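## Task

Scene 1: using the dial the hand is holding, finish with the upper drag pointer reading 89, the lower drag pointer reading 25 and the needle reading 60, and the tool's round button released. The needle shoves the drag pointers in front of it and they stay where it reverses. While the button is held down, squeezing the handle raises the needle and relaxing it lowers the needle. Shortly after the button rises the handle is uncoupled from the needle, and a flag appears in the dial's window whenever they are coupled. The dial is suspended by a cord from overhead. Throughout, the index_pip goal is capped at +61.0 degrees (its stop is +108); a larger goal acts as +61.0 and hand_goal reports that value.

## Robot and tools

Robot: one UR7e-type arm whose base sits at (0, 0, +0.070) m in the scene frame, nearly level, carrying a right LEAP-style hand with four digits (index, middle, ring, thumb) and sixteen hinge motors. The scene frame has its origin on the table under the base, +z up, +y to the left when facing +x. Reported poses, velocities, targets and camera poses are in the arm's base frame; movement offsets are along the Hand target's own axes. Hand point axes: +z along straightened fingers toward the tips, +x across the palm away from the thumb, +y out of the palm face. A fixed mast at the wrist on the palm side can collide with things.

execute_actions(actions, cameras): actions is a list of actions; each action is a table of 1 to 15 rows, each row one 1/30 s step, and a short table repeats its final row to fill 15 steps (0.5 s). Every row holds 24 numbers in [-1, 1]: dx, dy, dz, rx, ry, rz, then sixteen hinge goals, then current_limit, then speed. The first six are an offset, not a pose: a shift of the Hand target measured from where that target stood when the action began (every row counts from that same start, not from the previous row), along the Hand target's axes. 1.0 equals 0.6 m of travel or 180 degrees; rx, ry, rz form one rotation vector. Repeating an offset in a later action moves further. The sixteen hinge numbers are absolute goals, scaled linearly between each hinge's two stops, in this order: index_mcp, index_abd, index_pip, index_dip, middle_mcp, middle_abd, middle_pip, middle_dip, ring_mcp, ring_abd, ring_pip, ring_dip, thumb_cmc, thumb_axl, thumb_mcp, thumb_ipl. Moving toward -1 curls fingers toward the palm (_mcp, _pip, _dip), swings fingers away from the thumb (_abd), brings the thumb round in front of the palm (thumb_cmc). Straight values: _mcp +0.75, _abd 0.00, _pip +0.58, _dip +0.70, thumb_cmc +0.71, thumb_axl +0.68, thumb_mcp +0.23, thumb_ipl +0.17. index_pip goals past +61 degrees are treated as +61. current_limit maps -1..+1 to 0..550 mA (floor 11 mA); speed sets the hinge set-point rate as (speed+1)/2 of 8.5 rad/s. They start at +0.4 and -0.6 and stay until changed. To keep the hand unchanged, resend the last hand numbers; at a scene start, first call with an empty list and copy what it reports. An empty list returns all cameras and extra status.

move(target, speed, blend, stop_force, zero, blocking, cameras): target is one 24-number row or a list of up to 15 rows, each an offset from the same current Hand target (same scale and axes). speed is path top speed in m/s, 0.002 to 3.6, default 0.25 (turn rate up to twice that in rad/s), one value or one per target. blend is a corner-rounding radius in m (0 = stop at each). stop_force, 3 to 120 N, halts the path when the wrist sensor feels that much push against the motion; zero (default true) re-zeroes first. blocking=false returns after about 0.5 s while motion continues (not allowed with stop_force). The result ends with a move: line such as done, off_target, moving, held or fault, plus limits=paced or limits=held.

wait(seconds 0 to 10), stop() to brake a running move, zoom_image(camera, region [x0,y0,x1,y1] in pixels, at most 504 by 504) on cam_high, cam_low, cam_near or cam_wrist (images 896x504, wrist 672x504), zero_wrist_force(), read_manual(section "licences"), finished_scene(scene) with the current number 1 or 2; this is final and the next scene begins.

Results: end_effector_position (m) and end_effector_quat_wxyz, velocities, Hand target (the last commanded pose after clipping; next offsets count from it), Joint positions and torques, Wrist force/torque along the end effector axes (plus the peak since last shown), and per-motor hand_goal, hand_measured, hand_current_ma and hand_state (moving, goal, blocked, overload). The hand point often rests short of the target; send the remaining distance as an offset. Commanded orientation is clipped to 32 degrees from the measured one per step.

Dial mechanics: press the round button to couple handle and needle (a flag shows in the window); squeeze the handle to raise the needle and relax it to lower. The needle pushes each drag pointer ahead and leaves it where the needle reverses. A likely order: with button held, squeeze until the needle reaches the upper target, relax down to the lower target, then squeeze back to the final needle value and release the button; check with cameras and zoom.

Avoid: pressing past firm contact (the arm is stiff), forces near 150 N or wrist torques near 16-17 N m, which trigger a 10 s stop; hinge currents at 495 mA or more for 5 s, which shut a motor down; motors reaching 85 °C; paths near the arm's base; letting the dial swing hard, drop, or leave the table. Fast moves overshoot and hit harder.

Each tool is called after ">>>" in YAML: its name, and indented under it one key for each argument.

## Session

>>> execute_actions:
  actions: []

Scene clock: 0.00 s.
end_effector_position=(+0.7000, +0.0600, +0.4101) hand_goal=(+0.754, +0.000, +0.576, +0.696, -0.510, +0.000, -0.518, +0.478, -0.510, +0.000, -0.412, +0.478, +0.630, +0.620, +0.224, +0.018) hand_measured=(+0.754, -0.002, +0.576, +0.696, -0.494, +0.002, -0.484, +0.480, -0.508, -0.002, -0.404, +0.480, +0.632, +0.622, +0.226, +0.020) hand_current_ma=(-1, -1, +1, +0, +35, +2, +82, +3, +3, -2, +14, +3, +2, +4, +2, +2) hand_state=(goal, goal, goal, goal, goal, goal, blocked, goal, goal, goal, goal, goal, goal, goal, goal, goal) hand_current_limit=0.40 hand_speed=-0.60 end_effector_quat_wxyz=(+0.707, +0.000, +0.707, +0.000)
Joint positions: [-0.34 -1.174 1.922 -3.89 -1.231 4.713]
Joint velocities: within noise
Joint torques (N m): no reading
Motor temperatures (°C): [39 47 31 46 38 48]
Wrist force (N): no reading
Wrist torque (N m): no reading
Wrist force, peak (N): no reading
Hand target: +0.7000, +0.0600, +0.4101; +0.707, +0.000, +0.707, +0.000

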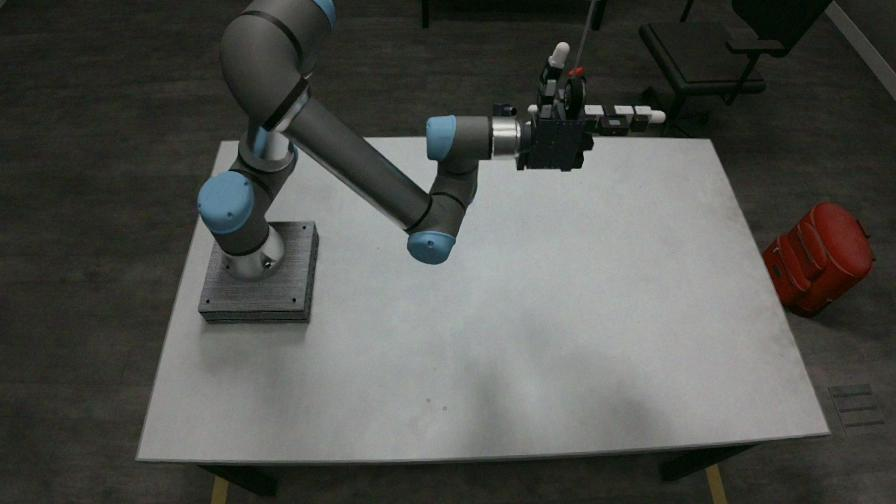

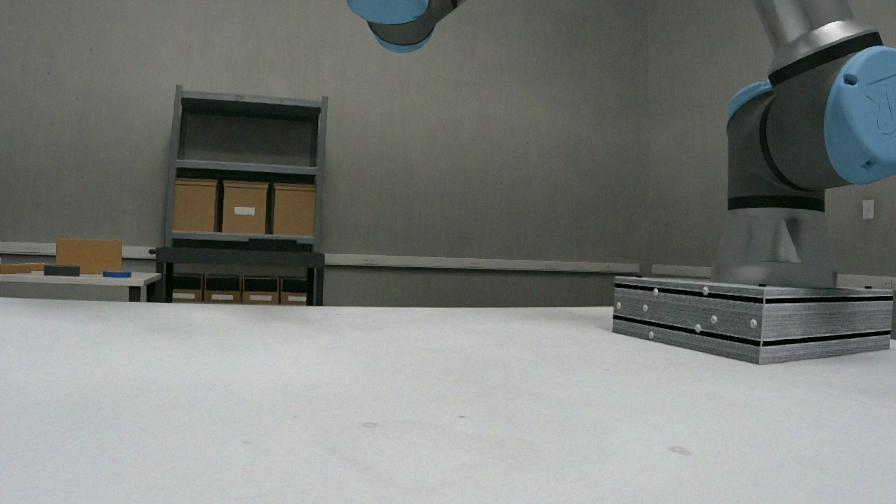

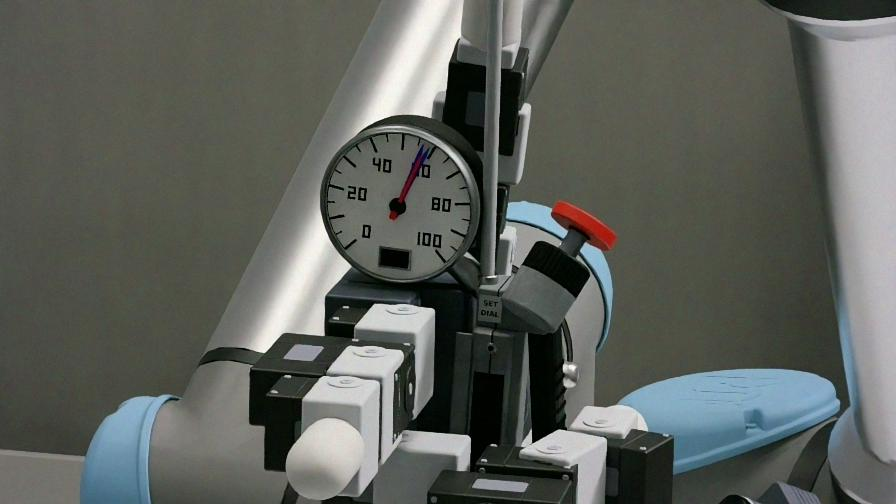

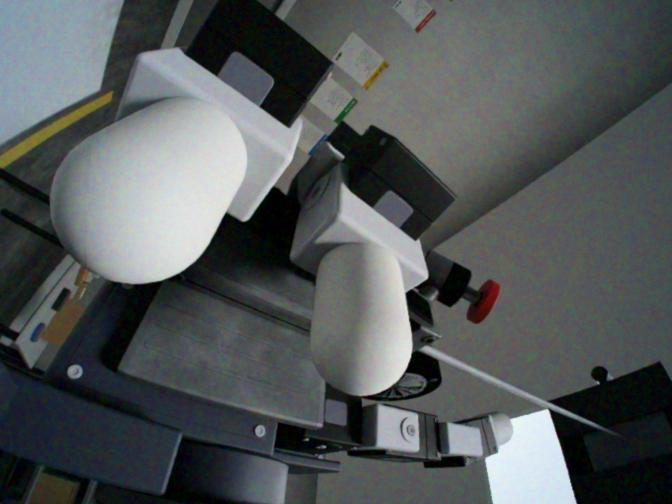

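>>> zoom_image:
  camera: "cam_near"
  region: [300, 100, 640, 440]

>>> zoom_image:
  camera: "cam_near"
  region: [310, 110, 490, 290]

>>> zoom_image:
  camera: "cam_wrist"
  region: [280, 100, 640, 480]

>>> zoom_image:
  camera: "cam_high"
  region: [480, 20, 700, 200]

Scaled by 1.482 from the camera's 896x504 image, which has a finer 1280x720 frame.

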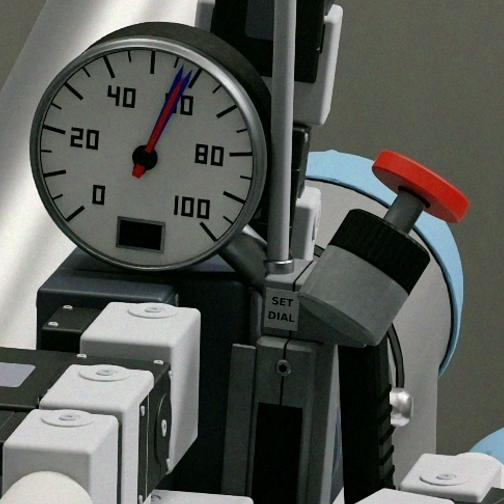

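Scaled by 2.800 from the camera's 896x504 image, which has a finer 1280x720 frame.

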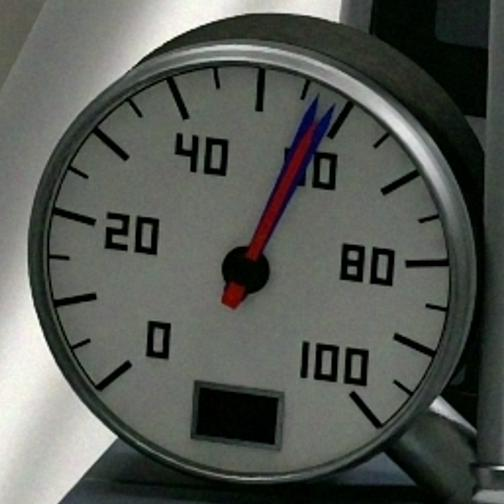

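Scaled by 1.326 from the camera's 672x504 image, which has a finer 960x720 frame.

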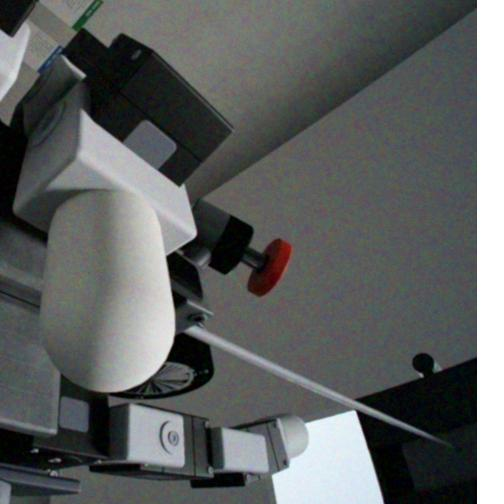

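Scaled by 2.291 from the camera's 896x504 image, which has a finer 1280x720 frame.

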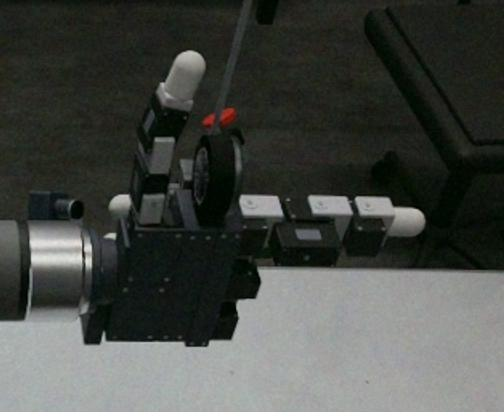

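>>> zoom_image:
  camera: "cam_near"
  region: [480, 180, 640, 340]

>>> zoom_image:
  camera: "cam_wrist"
  region: [390, 220, 530, 410]

>>> zoom_image:
  camera: "cam_high"
  region: [520, 30, 620, 130]

Scaled by 3.150 from the camera's 896x504 image, which has a finer 1280x720 frame.

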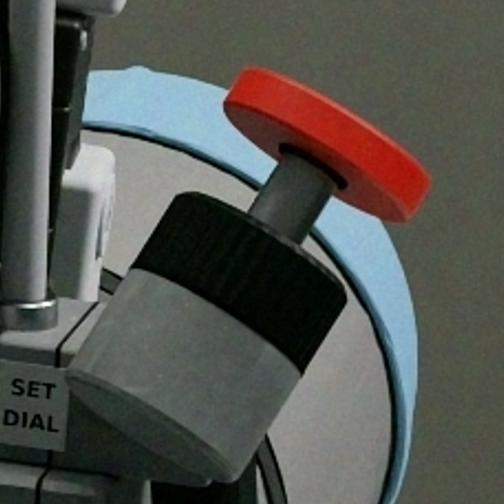

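Scaled by 2.653 from the camera's 672x504 image, which has a finer 960x720 frame.

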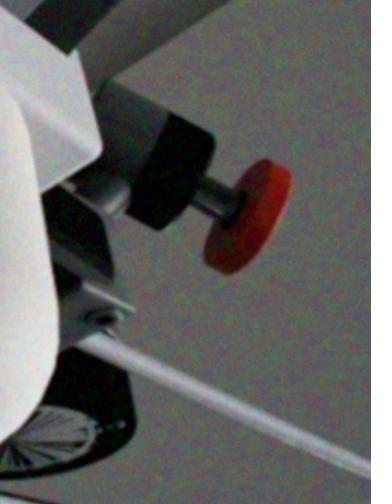

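Scaled by 5.040 from the camera's 896x504 image, which has a finer 1280x720 frame.

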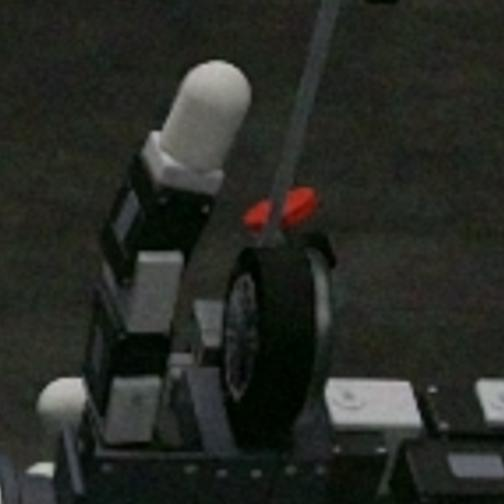

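>>> execute_actions:
  actions:
    - [[0,0,0,0,0,0,0.754,0.0,0.576,0.696,-0.51,0.0,-0.518,0.478,-0.51,0.0,-0.412,0.478,0.163,0.677,0.224,0.17,0.4,-0.6]]
    - [[0,0,0,0,0,0,0.754,0.0,0.576,0.696,-0.51,0.0,-0.518,0.478,-0.51,0.0,-0.412,0.478,0.163,0.677,0.224,0.17,0.4,-0.6]]
  cameras: ["cam_near", "cam_wrist", "cam_high"]

>>> zoom_image:
  camera: "cam_wrist"
  region: [300, 200, 600, 480]

>>> zoom_image:
  camera: "cam_near"
  region: [440, 60, 700, 340]

Scene clock: 288.70 s.
end_effector_position=(+0.7000, +0.0600, +0.4101) hand_goal=(+0.754, +0.000, +0.576, +0.696, -0.510, +0.000, -0.518, +0.478, -0.510, +0.000, -0.412, +0.478, +0.164, +0.678, +0.224, +0.170) hand_measured=(+0.754, -0.002, +0.576, +0.696, -0.494, +0.002, -0.486, +0.480, -0.508, -0.002, -0.404, +0.480, +0.162, +0.676, +0.226, +0.168) hand_current_ma=(-1, -1, +1, +0, +35, +2, +81, +3, +3, -2, +14, +3, -3, -4, +2, -3) hand_state=(goal, goal, goal, goal, goal, goal, blocked, goal, goal, goal, goal, goal, goal, goal, goal, goal) hand_current_limit=0.40 hand_speed=-0.60 end_effector_quat_wxyz=(+0.707, +0.000, +0.707, +0.000)
Joint positions: [-0.34 -1.174 1.922 -3.89 -1.231 4.713]
Joint torques (N m): [-1.49 -34.11 -22.18 -1.72 -1.31 -1.04]
Wrist force (N): [-1.7 0.0 0.2]
Wrist torque (N m): [-0.01 0.07 -0.12]
Wrist force, peak (N): [-1.9 0.3 0.1]
Hand target: +0.7000, +0.0600, +0.4101; +0.707, +0.000, +0.707, +0.000
Off the commanded pose: 0.000 m, 0 deg.
Step readings (end_effector_position):
0: (+0.7000, +0.0600, +0.4101)
1: (+0.7000, +0.0600, +0.4101)
2: (+0.7000, +0.0600, +0.4101)
4: (+0.7000, +0.0600, +0.4101)
8: (+0.7000, +0.0600, +0.4101)
15: (+0.7000, +0.0600, +0.4101)
16: (+0.7000, +0.0600, +0.4101)
17: (+0.7000, +0.0600, +0.4101)
19: (+0.7000, +0.0600, +0.4101)
23: (+0.7000, +0.0600, +0.4101)
30: (+0.7000, +0.0600, +0.4101)
Images, in order (width x height): cam_high 896x504, cam_near 896x504, cam_wrist 672x504.

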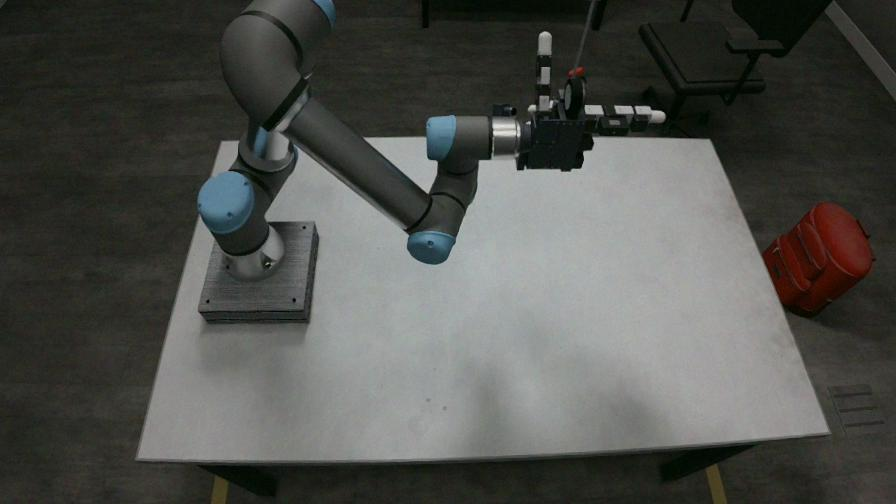

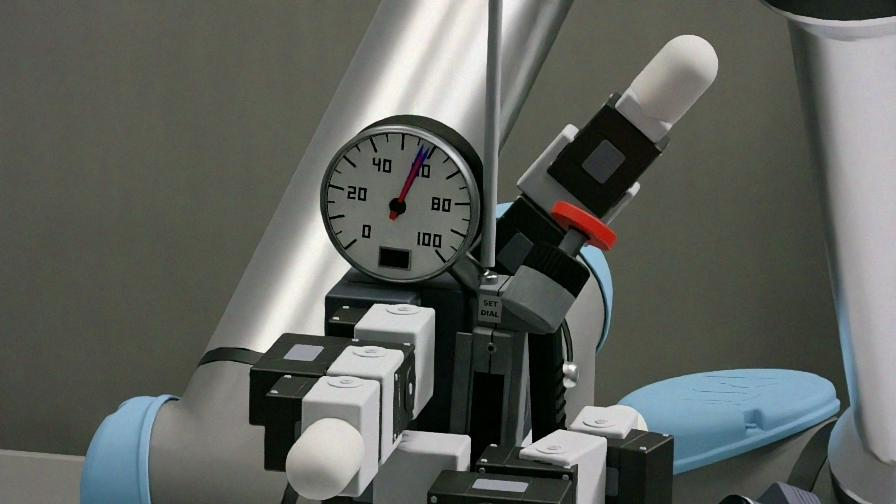

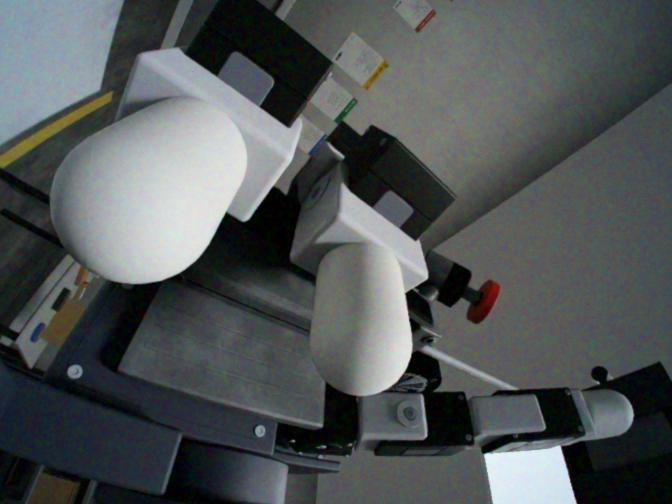

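Scaled by 1.680 from the camera's 672x504 image, which has a finer 960x720 frame.

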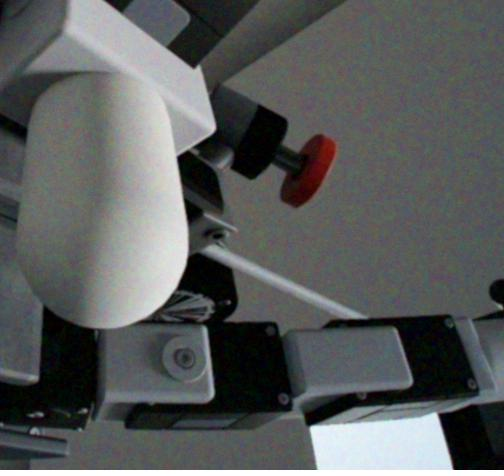

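Scaled by 1.800 from the camera's 896x504 image, which has a finer 1280x720 frame.

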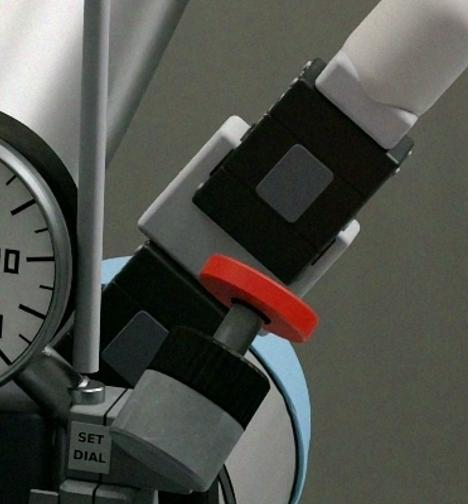

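>>> execute_actions:
  actions:
    - [[0,0,0,0,0,0,0.754,0.0,0.576,0.696,-0.51,0.0,-0.518,0.478,-0.51,0.0,-0.412,0.478,0.03,0.677,0.224,0.17,0.4,-0.7]]
    - [[0,0,0,0,0,0,0.754,0.0,0.576,0.696,-0.51,0.0,-0.518,0.478,-0.51,0.0,-0.412,0.478,0.03,0.677,0.0,-0.05,0.4,-0.7]]
  cameras: ["cam_near", "cam_wrist", "cam_high"]

>>> zoom_image:
  camera: "cam_wrist"
  region: [300, 200, 650, 480]

>>> zoom_image:
  camera: "cam_near"
  region: [440, 60, 720, 340]

>>> zoom_image:
  camera: "cam_high"
  region: [510, 20, 620, 130]

Scene clock: 409.83 s.
end_effector_position=(+0.7000, +0.0600, +0.4101) hand_goal=(+0.754, +0.000, +0.576, +0.696, -0.510, +0.000, -0.518, +0.478, -0.510, +0.000, -0.412, +0.478, +0.030, +0.678, +0.000, -0.050) hand_measured=(+0.754, -0.002, +0.576, +0.696, -0.494, +0.002, -0.486, +0.480, -0.508, -0.002, -0.404, +0.480, +0.026, +0.676, +0.000, -0.048) hand_current_ma=(-1, -1, +1, +0, +35, +2, +81, +3, +3, -2, +14, +3, -5, -4, +1, +2) hand_state=(goal, goal, goal, goal, goal, goal, blocked, goal, goal, goal, goal, goal, goal, goal, goal, goal) hand_current_limit=0.40 hand_speed=-0.70 end_effector_quat_wxyz=(+0.707, +0.000, +0.707, +0.000)
Joint positions: [-0.34 -1.174 1.922 -3.89 -1.231 4.713]
Joint torques (N m): [-2.05 -33.1 -24.13 -1.7 -1.97 -1.4]
Wrist force (N): [-1.2 -0.1 0.0]
Wrist torque (N m): [0.00 0.03 -0.09]
Wrist force, peak (N): [-1.9 -0.3 0.3]
Hand target: +0.7000, +0.0600, +0.4101; +0.707, +0.000, +0.707, +0.000
Off the commanded pose: 0.000 m, 0 deg.
Step readings (end_effector_position):
0: (+0.7000, +0.0600, +0.4101)
1: (+0.7000, +0.0600, +0.4101)
2: (+0.7000, +0.0600, +0.4101)
4: (+0.7000, +0.0600, +0.4101)
8: (+0.7000, +0.0600, +0.4101)
15: (+0.7000, +0.0600, +0.4101)
16: (+0.7000, +0.0600, +0.4101)
17: (+0.7000, +0.0600, +0.4101)
19: (+0.7000, +0.0600, +0.4101)
23: (+0.7000, +0.0600, +0.4101)
30: (+0.7000, +0.0600, +0.4101)
Images, in order (width x height): cam_high 896x504, cam_near 896x504, cam_wrist 672x504.

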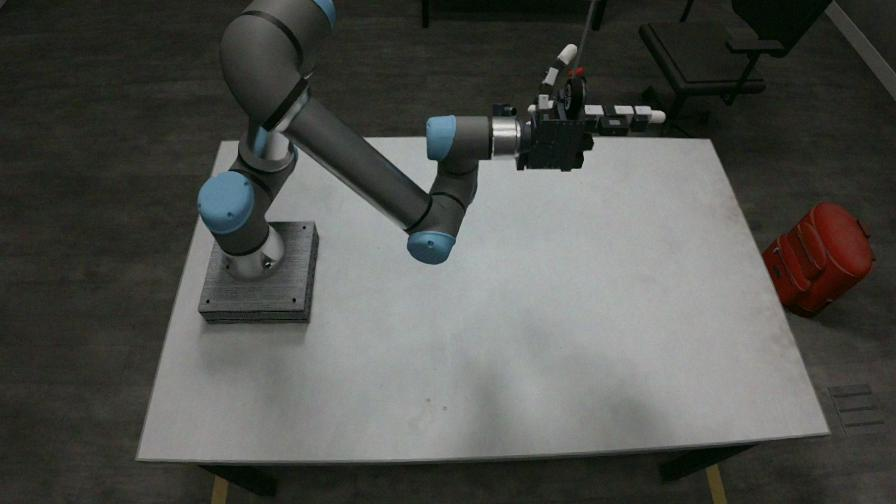

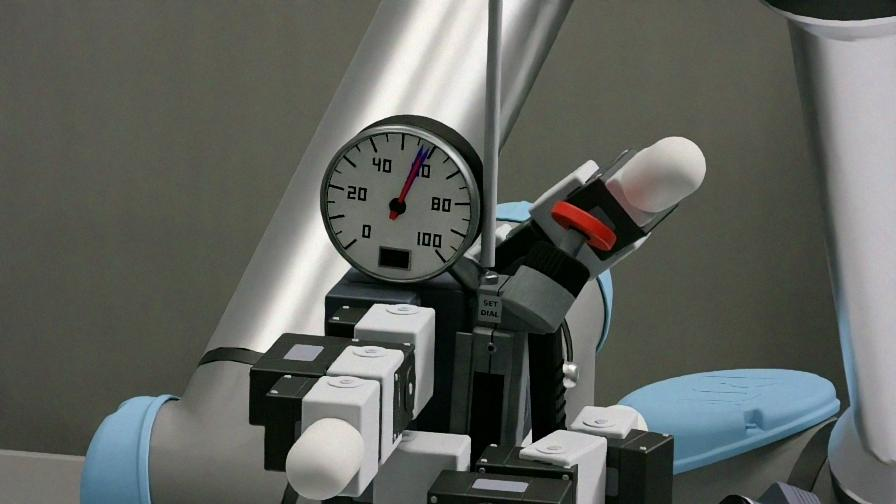

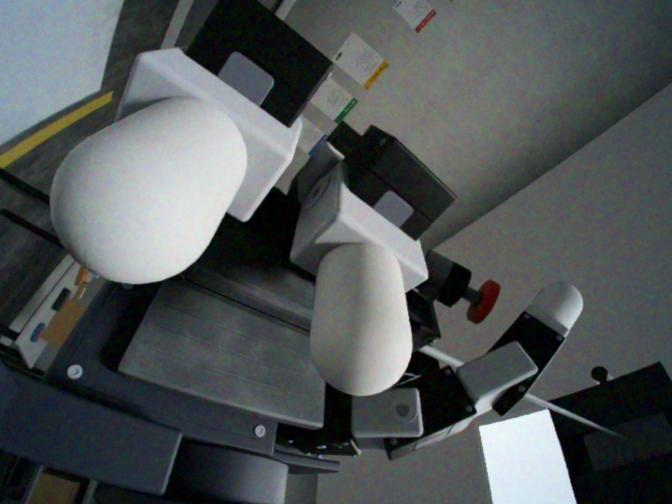

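Scaled by 1.440 from the camera's 672x504 image, which has a finer 960x720 frame.

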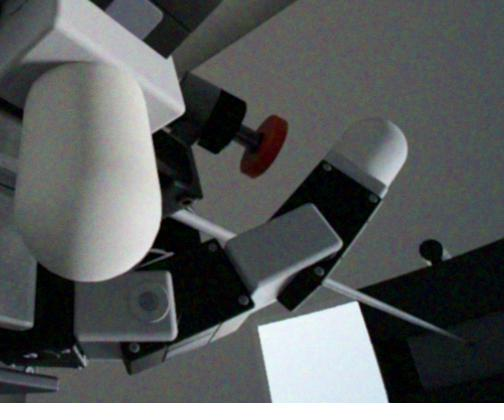

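Scaled by 1.800 from the camera's 896x504 image, which has a finer 1280x720 frame.

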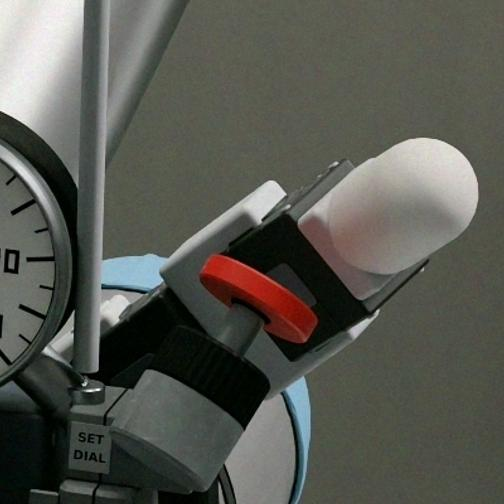

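Scaled by 4.582 from the camera's 896x504 image, which has a finer 1280x720 frame.

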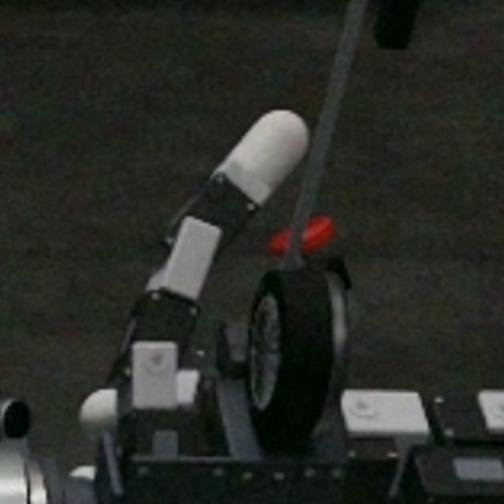

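>>> execute_actions:
  actions:
    - [[0,0,0,0,0,0,0.754,0.0,0.576,0.696,-0.51,0.0,-0.518,0.478,-0.51,0.0,-0.412,0.478,0.086,0.677,0.0,-0.05,0.4,-0.8]]
    - [[0,0,0,0,0,0,0.754,0.0,0.576,0.696,-0.51,0.0,-0.518,0.478,-0.51,0.0,-0.412,0.478,0.086,0.677,-0.11,-0.06,0.4,-0.8]]
  cameras: ["cam_near", "cam_wrist"]

>>> zoom_image:
  camera: "cam_wrist"
  region: [400, 220, 620, 400]

>>> zoom_image:
  camera: "cam_near"
  region: [480, 100, 720, 340]

Scene clock: 459.17 s.
end_effector_position=(+0.7000, +0.0600, +0.4101) hand_goal=(+0.754, +0.000, +0.576, +0.696, -0.510, +0.000, -0.518, +0.478, -0.510, +0.000, -0.412, +0.478, +0.086, +0.678, -0.110, -0.060) hand_measured=(+0.754, -0.002, +0.576, +0.696, -0.494, +0.002, -0.486, +0.480, -0.508, -0.002, -0.404, +0.480, +0.074, +0.676, -0.110, -0.058) hand_current_ma=(-1, -1, +1, +0, +35, +2, +81, +3, +3, -2, +14, +3, -23, -4, +0, +2) hand_state=(goal, goal, goal, goal, goal, goal, blocked, goal, goal, goal, goal, goal, goal, goal, goal, goal) hand_current_limit=0.40 hand_speed=-0.80 end_effector_quat_wxyz=(+0.707, +0.000, +0.707, +0.000)
Joint positions: [-0.34 -1.174 1.922 -3.89 -1.231 4.713]
Joint torques (N m): [-2.71 -32.9 -26.73 -2.09 -1.81 -1.8]
Wrist force (N): [-1.5 0.2 -0.1]
Wrist torque (N m): [0.04 0.08 -0.09]
Wrist force, peak (N): [-2.1 0.1 0.2]
Hand target: +0.7000, +0.0600, +0.4101; +0.707, +0.000, +0.707, +0.000
Off the commanded pose: 0.000 m, 0 deg.
Step readings (end_effector_position):
0: (+0.7000, +0.0600, +0.4101)
1: (+0.7000, +0.0600, +0.4101)
2: (+0.7000, +0.0600, +0.4101)
4: (+0.7000, +0.0600, +0.4101)
8: (+0.7000, +0.0600, +0.4101)
15: (+0.7000, +0.0600, +0.4101)
16: (+0.7000, +0.0600, +0.4101)
17: (+0.7000, +0.0600, +0.4101)
19: (+0.7000, +0.0600, +0.4101)
23: (+0.7000, +0.0600, +0.4101)
30: (+0.7000, +0.0600, +0.4101)
Images, in order (width x height): cam_near 896x504, cam_wrist 672x504.

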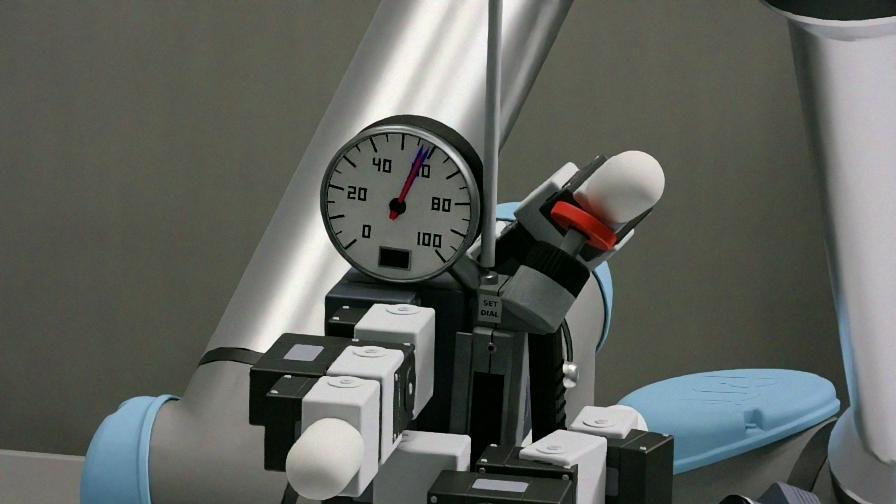

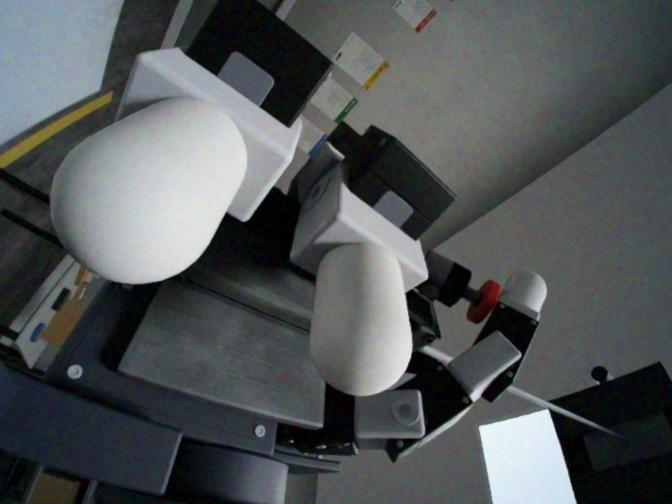

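Scaled by 2.291 from the camera's 672x504 image, which has a finer 960x720 frame.

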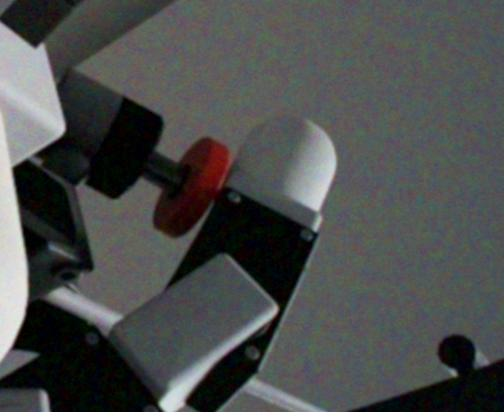

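Scaled by 2.100 from the camera's 896x504 image, which has a finer 1280x720 frame.

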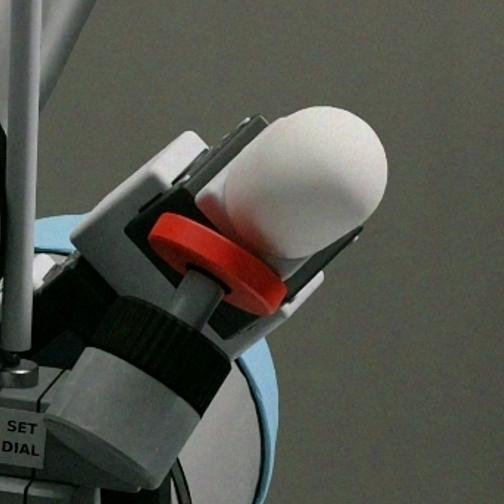

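>>> execute_actions:
  actions:
    - [[0,0,0,0,0,0,0.754,0.0,0.576,0.696,-0.51,0.0,-0.518,0.478,-0.51,0.0,-0.412,0.478,0.086,0.677,-0.2,-0.06,0.6,-0.8]]
    - [[0,0,0,0,0,0,0.754,0.0,0.576,0.696,-0.51,0.0,-0.518,0.478,-0.51,0.0,-0.412,0.478,0.086,0.677,-0.3,-0.06,0.6,-0.8]]
  cameras: ["cam_near", "cam_wrist"]

>>> zoom_image:
  camera: "cam_wrist"
  region: [400, 220, 620, 400]

>>> zoom_image:
  camera: "cam_near"
  region: [310, 110, 670, 340]

Scene clock: 481.03 s.
end_effector_position=(+0.7000, +0.0600, +0.4101) hand_goal=(+0.754, +0.000, +0.576, +0.696, -0.510, +0.000, -0.518, +0.478, -0.510, +0.000, -0.412, +0.478, +0.086, +0.678, -0.300, -0.060) hand_measured=(+0.754, -0.002, +0.576, +0.696, -0.486, +0.002, -0.494, +0.480, -0.504, -0.002, -0.406, +0.480, +0.078, +0.672, -0.244, -0.050) hand_current_ma=(-1, -1, +1, +0, +60, +2, +57, +3, +8, -2, +8, +3, -14, -12, +229, +27) hand_state=(goal, goal, goal, goal, blocked, goal, blocked, goal, goal, goal, goal, goal, goal, goal, blocked, goal) hand_current_limit=0.60 hand_speed=-0.80 end_effector_quat_wxyz=(+0.707, +0.000, +0.707, +0.000)
Joint positions: [-0.34 -1.174 1.922 -3.89 -1.231 4.713]
Joint torques (N m): [-2.29 -31.29 -29.28 -2 -1.76 -1.68]
Wrist force (N): [-2.8 -0.5 -0.1]
Wrist torque (N m): [-0.05 0.14 -0.19]
Wrist force, peak (N): [-3.1 -0.3 0.4]
Hand target: +0.7000, +0.0600, +0.4101; +0.707, +0.000, +0.707, +0.000
Off the commanded pose: 0.000 m, 0 deg.
Step readings (end_effector_position):
0: (+0.7000, +0.0600, +0.4101)
1: (+0.7000, +0.0600, +0.4101)
2: (+0.7000, +0.0600, +0.4101)
4: (+0.7000, +0.0600, +0.4101)
8: (+0.7000, +0.0600, +0.4101)
15: (+0.7000, +0.0600, +0.4101)
16: (+0.7000, +0.0600, +0.4101)
17: (+0.7000, +0.0600, +0.4101)
19: (+0.7000, +0.0600, +0.4101)
23: (+0.7000, +0.0600, +0.4101)
30: (+0.7000, +0.0600, +0.4101)
Images, in order (width x height): cam_near 896x504, cam_wrist 672x504.

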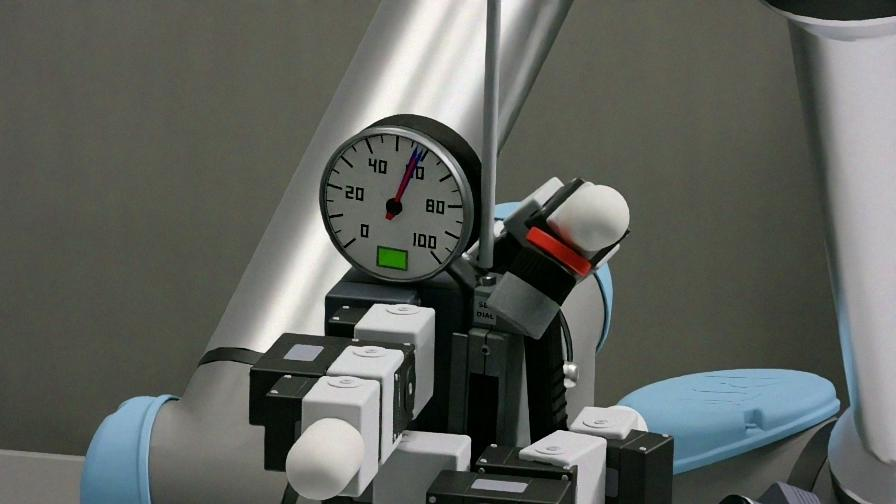

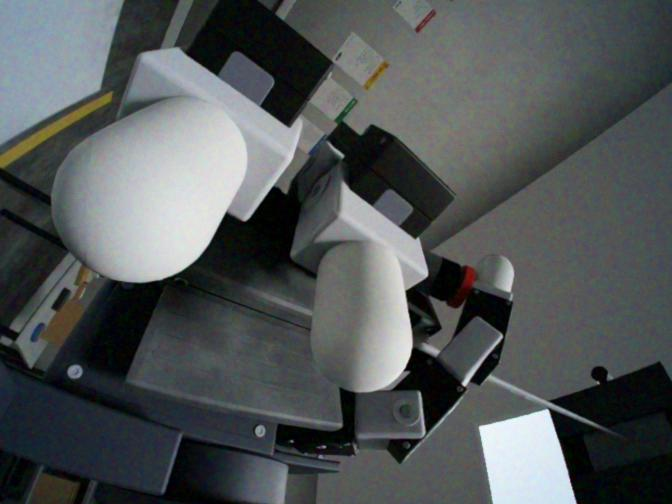

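Scaled by 2.291 from the camera's 672x504 image, which has a finer 960x720 frame.

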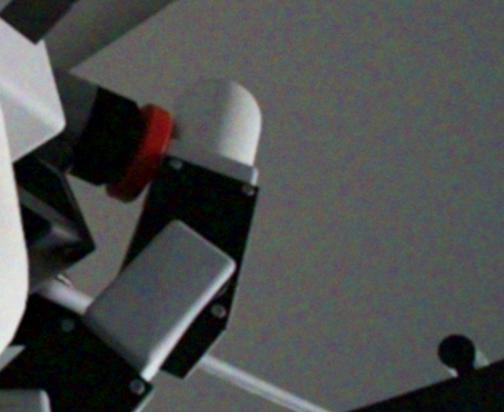

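Scaled by 1.400 from the camera's 896x504 image, which has a finer 1280x720 frame.

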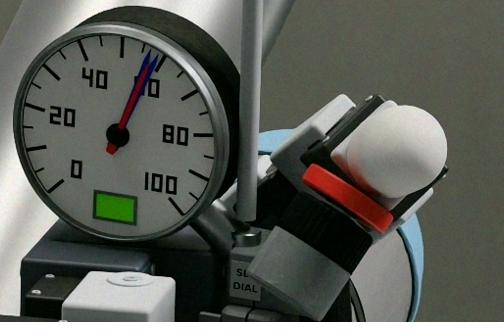

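>>> zoom_image:
  camera: "cam_wrist"
  region: [40, 160, 460, 500]

>>> zoom_image:
  camera: "cam_near"
  region: [400, 280, 680, 504]

Scaled by 1.200 from the camera's 672x504 image, which has a finer 960x720 frame.

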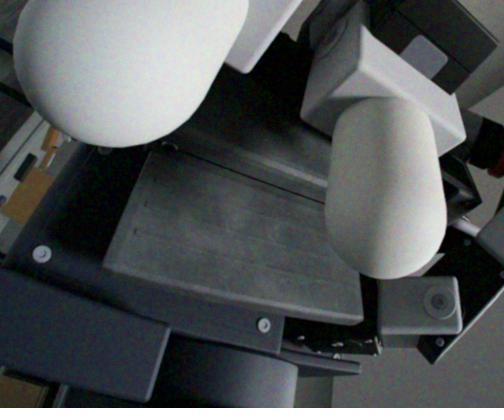

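Scaled by 1.800 from the camera's 896x504 image, which has a finer 1280x720 frame.

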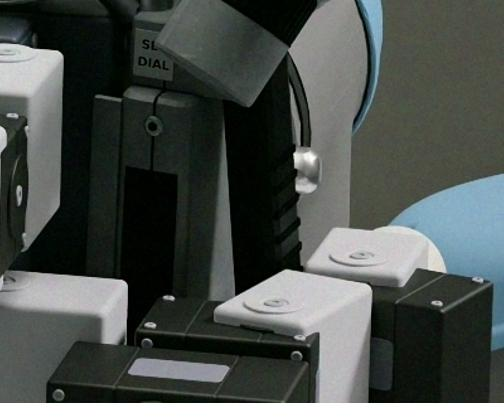

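>>> execute_actions:
  actions:
    - [[0,0,0,0,0,0,0.754,0.0,0.576,0.696,-0.51,0.0,-0.54,0.478,-0.51,0.0,-0.46,0.478,0.086,0.677,-0.3,-0.06,0.6,-0.8]]
  cameras: ["cam_near"]

>>> zoom_image:
  camera: "cam_near"
  region: [310, 110, 490, 290]

Scene clock: 539.70 s.
end_effector_position=(+0.7000, +0.0600, +0.4101) hand_goal=(+0.754, +0.000, +0.576, +0.696, -0.510, +0.000, -0.540, +0.478, -0.510, +0.000, -0.460, +0.478, +0.086, +0.678, -0.300, -0.060) hand_measured=(+0.754, -0.002, +0.576, +0.696, -0.484, +0.002, -0.510, +0.480, -0.502, -0.004, -0.436, +0.480, +0.080, +0.672, -0.246, -0.050) hand_current_ma=(-1, -1, +1, +0, +65, +2, +74, +3, +14, -6, +51, +3, -11, -12, +218, +28) hand_state=(goal, goal, goal, goal, blocked, goal, blocked, goal, goal, goal, blocked, goal, goal, goal, blocked, goal) hand_current_limit=0.60 hand_speed=-0.80 end_effector_quat_wxyz=(+0.707, +0.000, +0.707, +0.000)
Joint positions: [-0.34 -1.174 1.922 -3.89 -1.231 4.713]
Joint torques (N m): [-2.6 -31.96 -30.69 -2.07 -1.94 -1.66]
Wrist force (N): [-2.5 0.2 0.1]
Wrist torque (N m): [0.01 0.14 -0.16]
Wrist force, peak (N): [-3.1 -0.2 0.1]
Hand target: +0.7000, +0.0600, +0.4101; +0.707, +0.000, +0.707, +0.000
Off the commanded pose: 0.000 m, 0 deg.
Step readings (end_effector_position):
0: (+0.7000, +0.0600, +0.4101)
1: (+0.7000, +0.0600, +0.4101)
2: (+0.7000, +0.0600, +0.4101)
4: (+0.7000, +0.0600, +0.4101)
8: (+0.7000, +0.0600, +0.4101)
15: (+0.7000, +0.0600, +0.4101)
Images, in order (width x height): cam_near 896x504.

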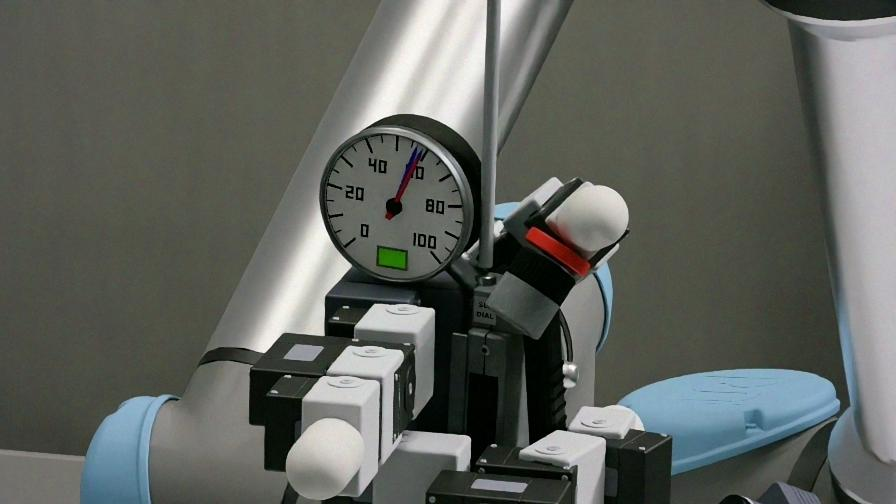

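Scaled by 2.800 from the camera's 896x504 image, which has a finer 1280x720 frame.

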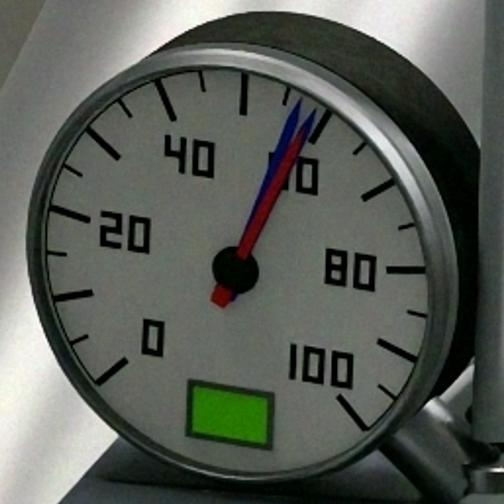

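>>> execute_actions:
  actions:
    - [[0,0,0,0,0,0,0.754,0.0,0.576,0.696,-0.51,0.0,-0.59,0.478,-0.51,0.0,-0.56,0.478,0.086,0.677,-0.3,-0.06,0.6,-0.85]]
  cameras: ["cam_near"]

>>> zoom_image:
  camera: "cam_near"
  region: [310, 110, 490, 290]

Scene clock: 547.80 s.
end_effector_position=(+0.7000, +0.0600, +0.4101) hand_goal=(+0.754, +0.000, +0.576, +0.696, -0.510, +0.000, -0.590, +0.478, -0.510, +0.000, -0.560, +0.478, +0.086, +0.678, -0.300, -0.060) hand_measured=(+0.754, -0.002, +0.576, +0.696, -0.484, +0.002, -0.558, +0.480, -0.500, -0.008, -0.522, +0.480, +0.082, +0.672, -0.250, -0.050) hand_current_ma=(-1, -1, +1, +0, +65, +2, +78, +3, +19, -10, +97, +3, -4, -12, +192, +28) hand_state=(goal, goal, goal, goal, blocked, goal, blocked, goal, goal, goal, blocked, goal, goal, goal, blocked, goal) hand_current_limit=0.60 hand_speed=-0.85 end_effector_quat_wxyz=(+0.707, +0.000, +0.707, +0.000)
Joint positions: [-0.34 -1.174 1.922 -3.89 -1.231 4.713]
Joint torques (N m): [-3.39 -30.79 -29.84 -2.38 -1.73 -1.68]
Wrist force (N): [-1.5 -0.2 0.2]
Wrist torque (N m): [-0.04 0.06 -0.10]
Wrist force, peak (N): [-2.7 -0.2 0.1]
Hand target: +0.7000, +0.0600, +0.4101; +0.707, +0.000, +0.707, +0.000
Off the commanded pose: 0.000 m, 0 deg.
Step readings (end_effector_position):
0: (+0.7000, +0.0600, +0.4101)
1: (+0.7000, +0.0600, +0.4101)
2: (+0.7000, +0.0600, +0.4101)
4: (+0.7000, +0.0600, +0.4101)
8: (+0.7000, +0.0600, +0.4101)
15: (+0.7000, +0.0600, +0.4101)
Images, in order (width x height): cam_near 896x504.

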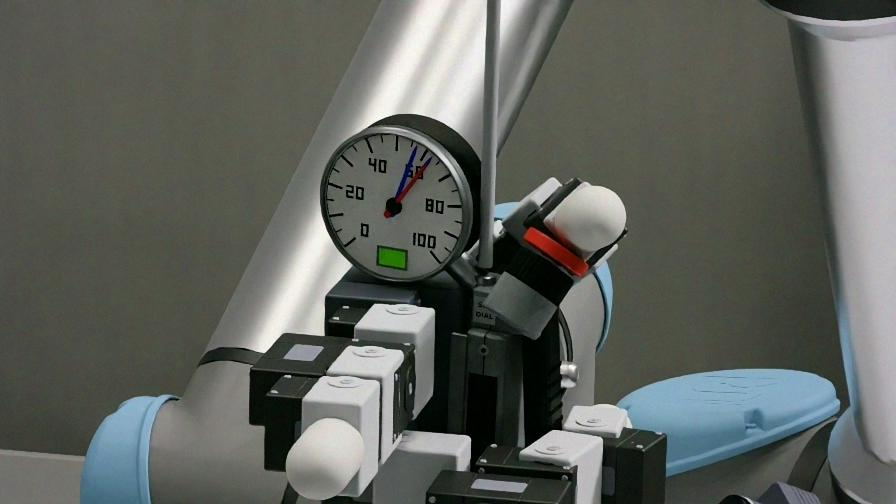

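Scaled by 2.800 from the camera's 896x504 image, which has a finer 1280x720 frame.

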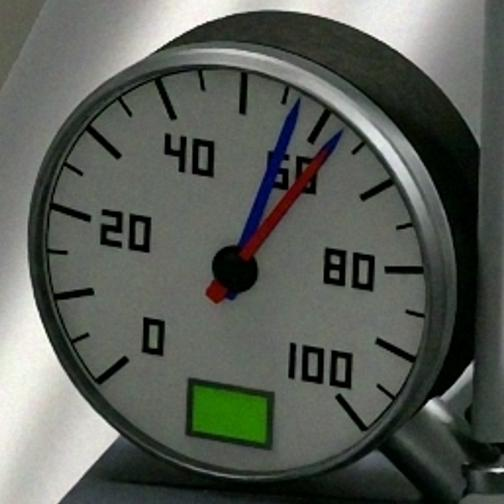

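>>> execute_actions:
  actions:
    - [[0,0,0,0,0,0,0.754,0.0,0.576,0.696,-0.51,0.0,-0.70,0.478,-0.51,0.0,-0.74,0.478,0.086,0.677,-0.3,-0.06,0.6,-0.85]]
  cameras: ["cam_near", "cam_wrist"]

>>> zoom_image:
  camera: "cam_near"
  region: [310, 110, 490, 290]

Scene clock: 562.00 s.
end_effector_position=(+0.7000, +0.0600, +0.4101) hand_goal=(+0.754, +0.000, +0.576, +0.696, -0.510, +0.000, -0.700, +0.478, -0.510, +0.000, -0.740, +0.478, +0.086, +0.678, -0.300, -0.060) hand_measured=(+0.754, -0.002, +0.576, +0.696, -0.484, -0.004, -0.668, +0.480, -0.494, -0.010, -0.678, +0.480, +0.086, +0.676, -0.268, -0.050) hand_current_ma=(-1, -1, +1, +0, +67, -5, +77, +2, +32, -16, +183, +3, +0, -3, +114, +28) hand_state=(goal, goal, goal, goal, blocked, goal, blocked, goal, goal, goal, blocked, goal, goal, goal, blocked, goal) hand_current_limit=0.60 hand_speed=-0.85 end_effector_quat_wxyz=(+0.707, +0.000, +0.707, +0.000)
Joint positions: [-0.34 -1.174 1.922 -3.89 -1.231 4.713]
Joint torques (N m): [-3.76 -30.73 -30.17 -2.22 -1.89 -1.55]
Wrist force (N): [-0.5 0.4 0.1]
Wrist torque (N m): [0.04 0.01 -0.04]
Wrist force, peak (N): [-2.2 -0.1 0.0]
Hand target: +0.7000, +0.0600, +0.4101; +0.707, +0.000, +0.707, +0.000
Off the commanded pose: 0.000 m, 0 deg.
Step readings (end_effector_position):
0: (+0.7000, +0.0600, +0.4101)
1: (+0.7000, +0.0600, +0.4101)
2: (+0.7000, +0.0600, +0.4101)
4: (+0.7000, +0.0600, +0.4101)
8: (+0.7000, +0.0600, +0.4101)
15: (+0.7000, +0.0600, +0.4101)
Images, in order (width x height): cam_near 896x504, cam_wrist 672x504.

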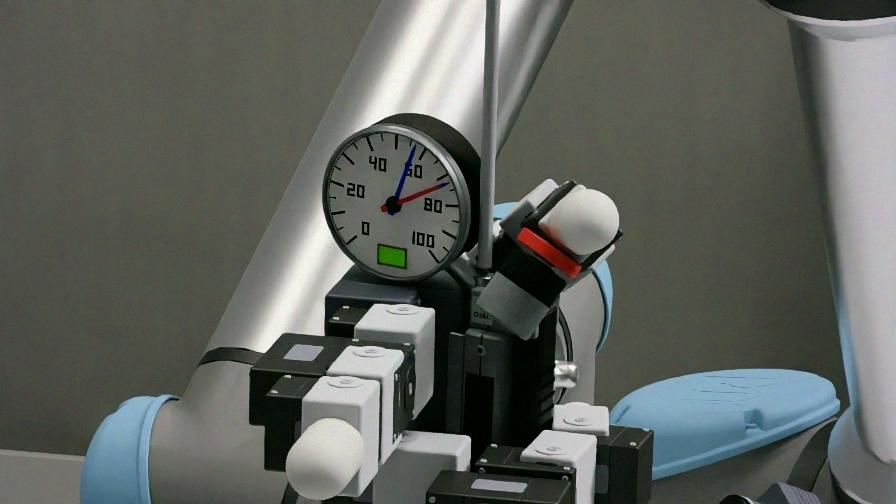

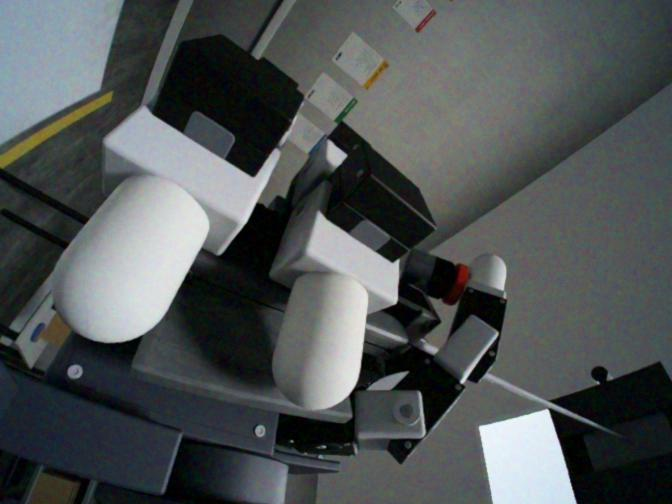

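Scaled by 2.800 from the camera's 896x504 image, which has a finer 1280x720 frame.

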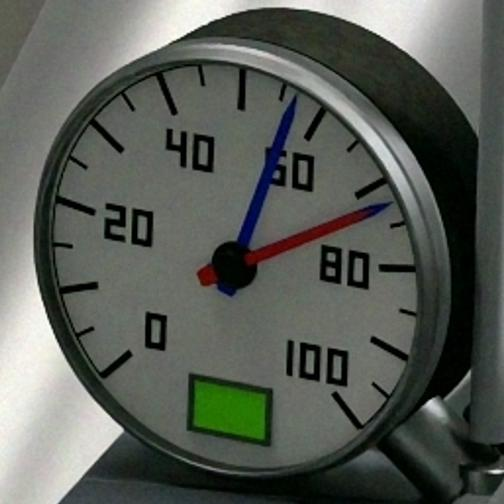

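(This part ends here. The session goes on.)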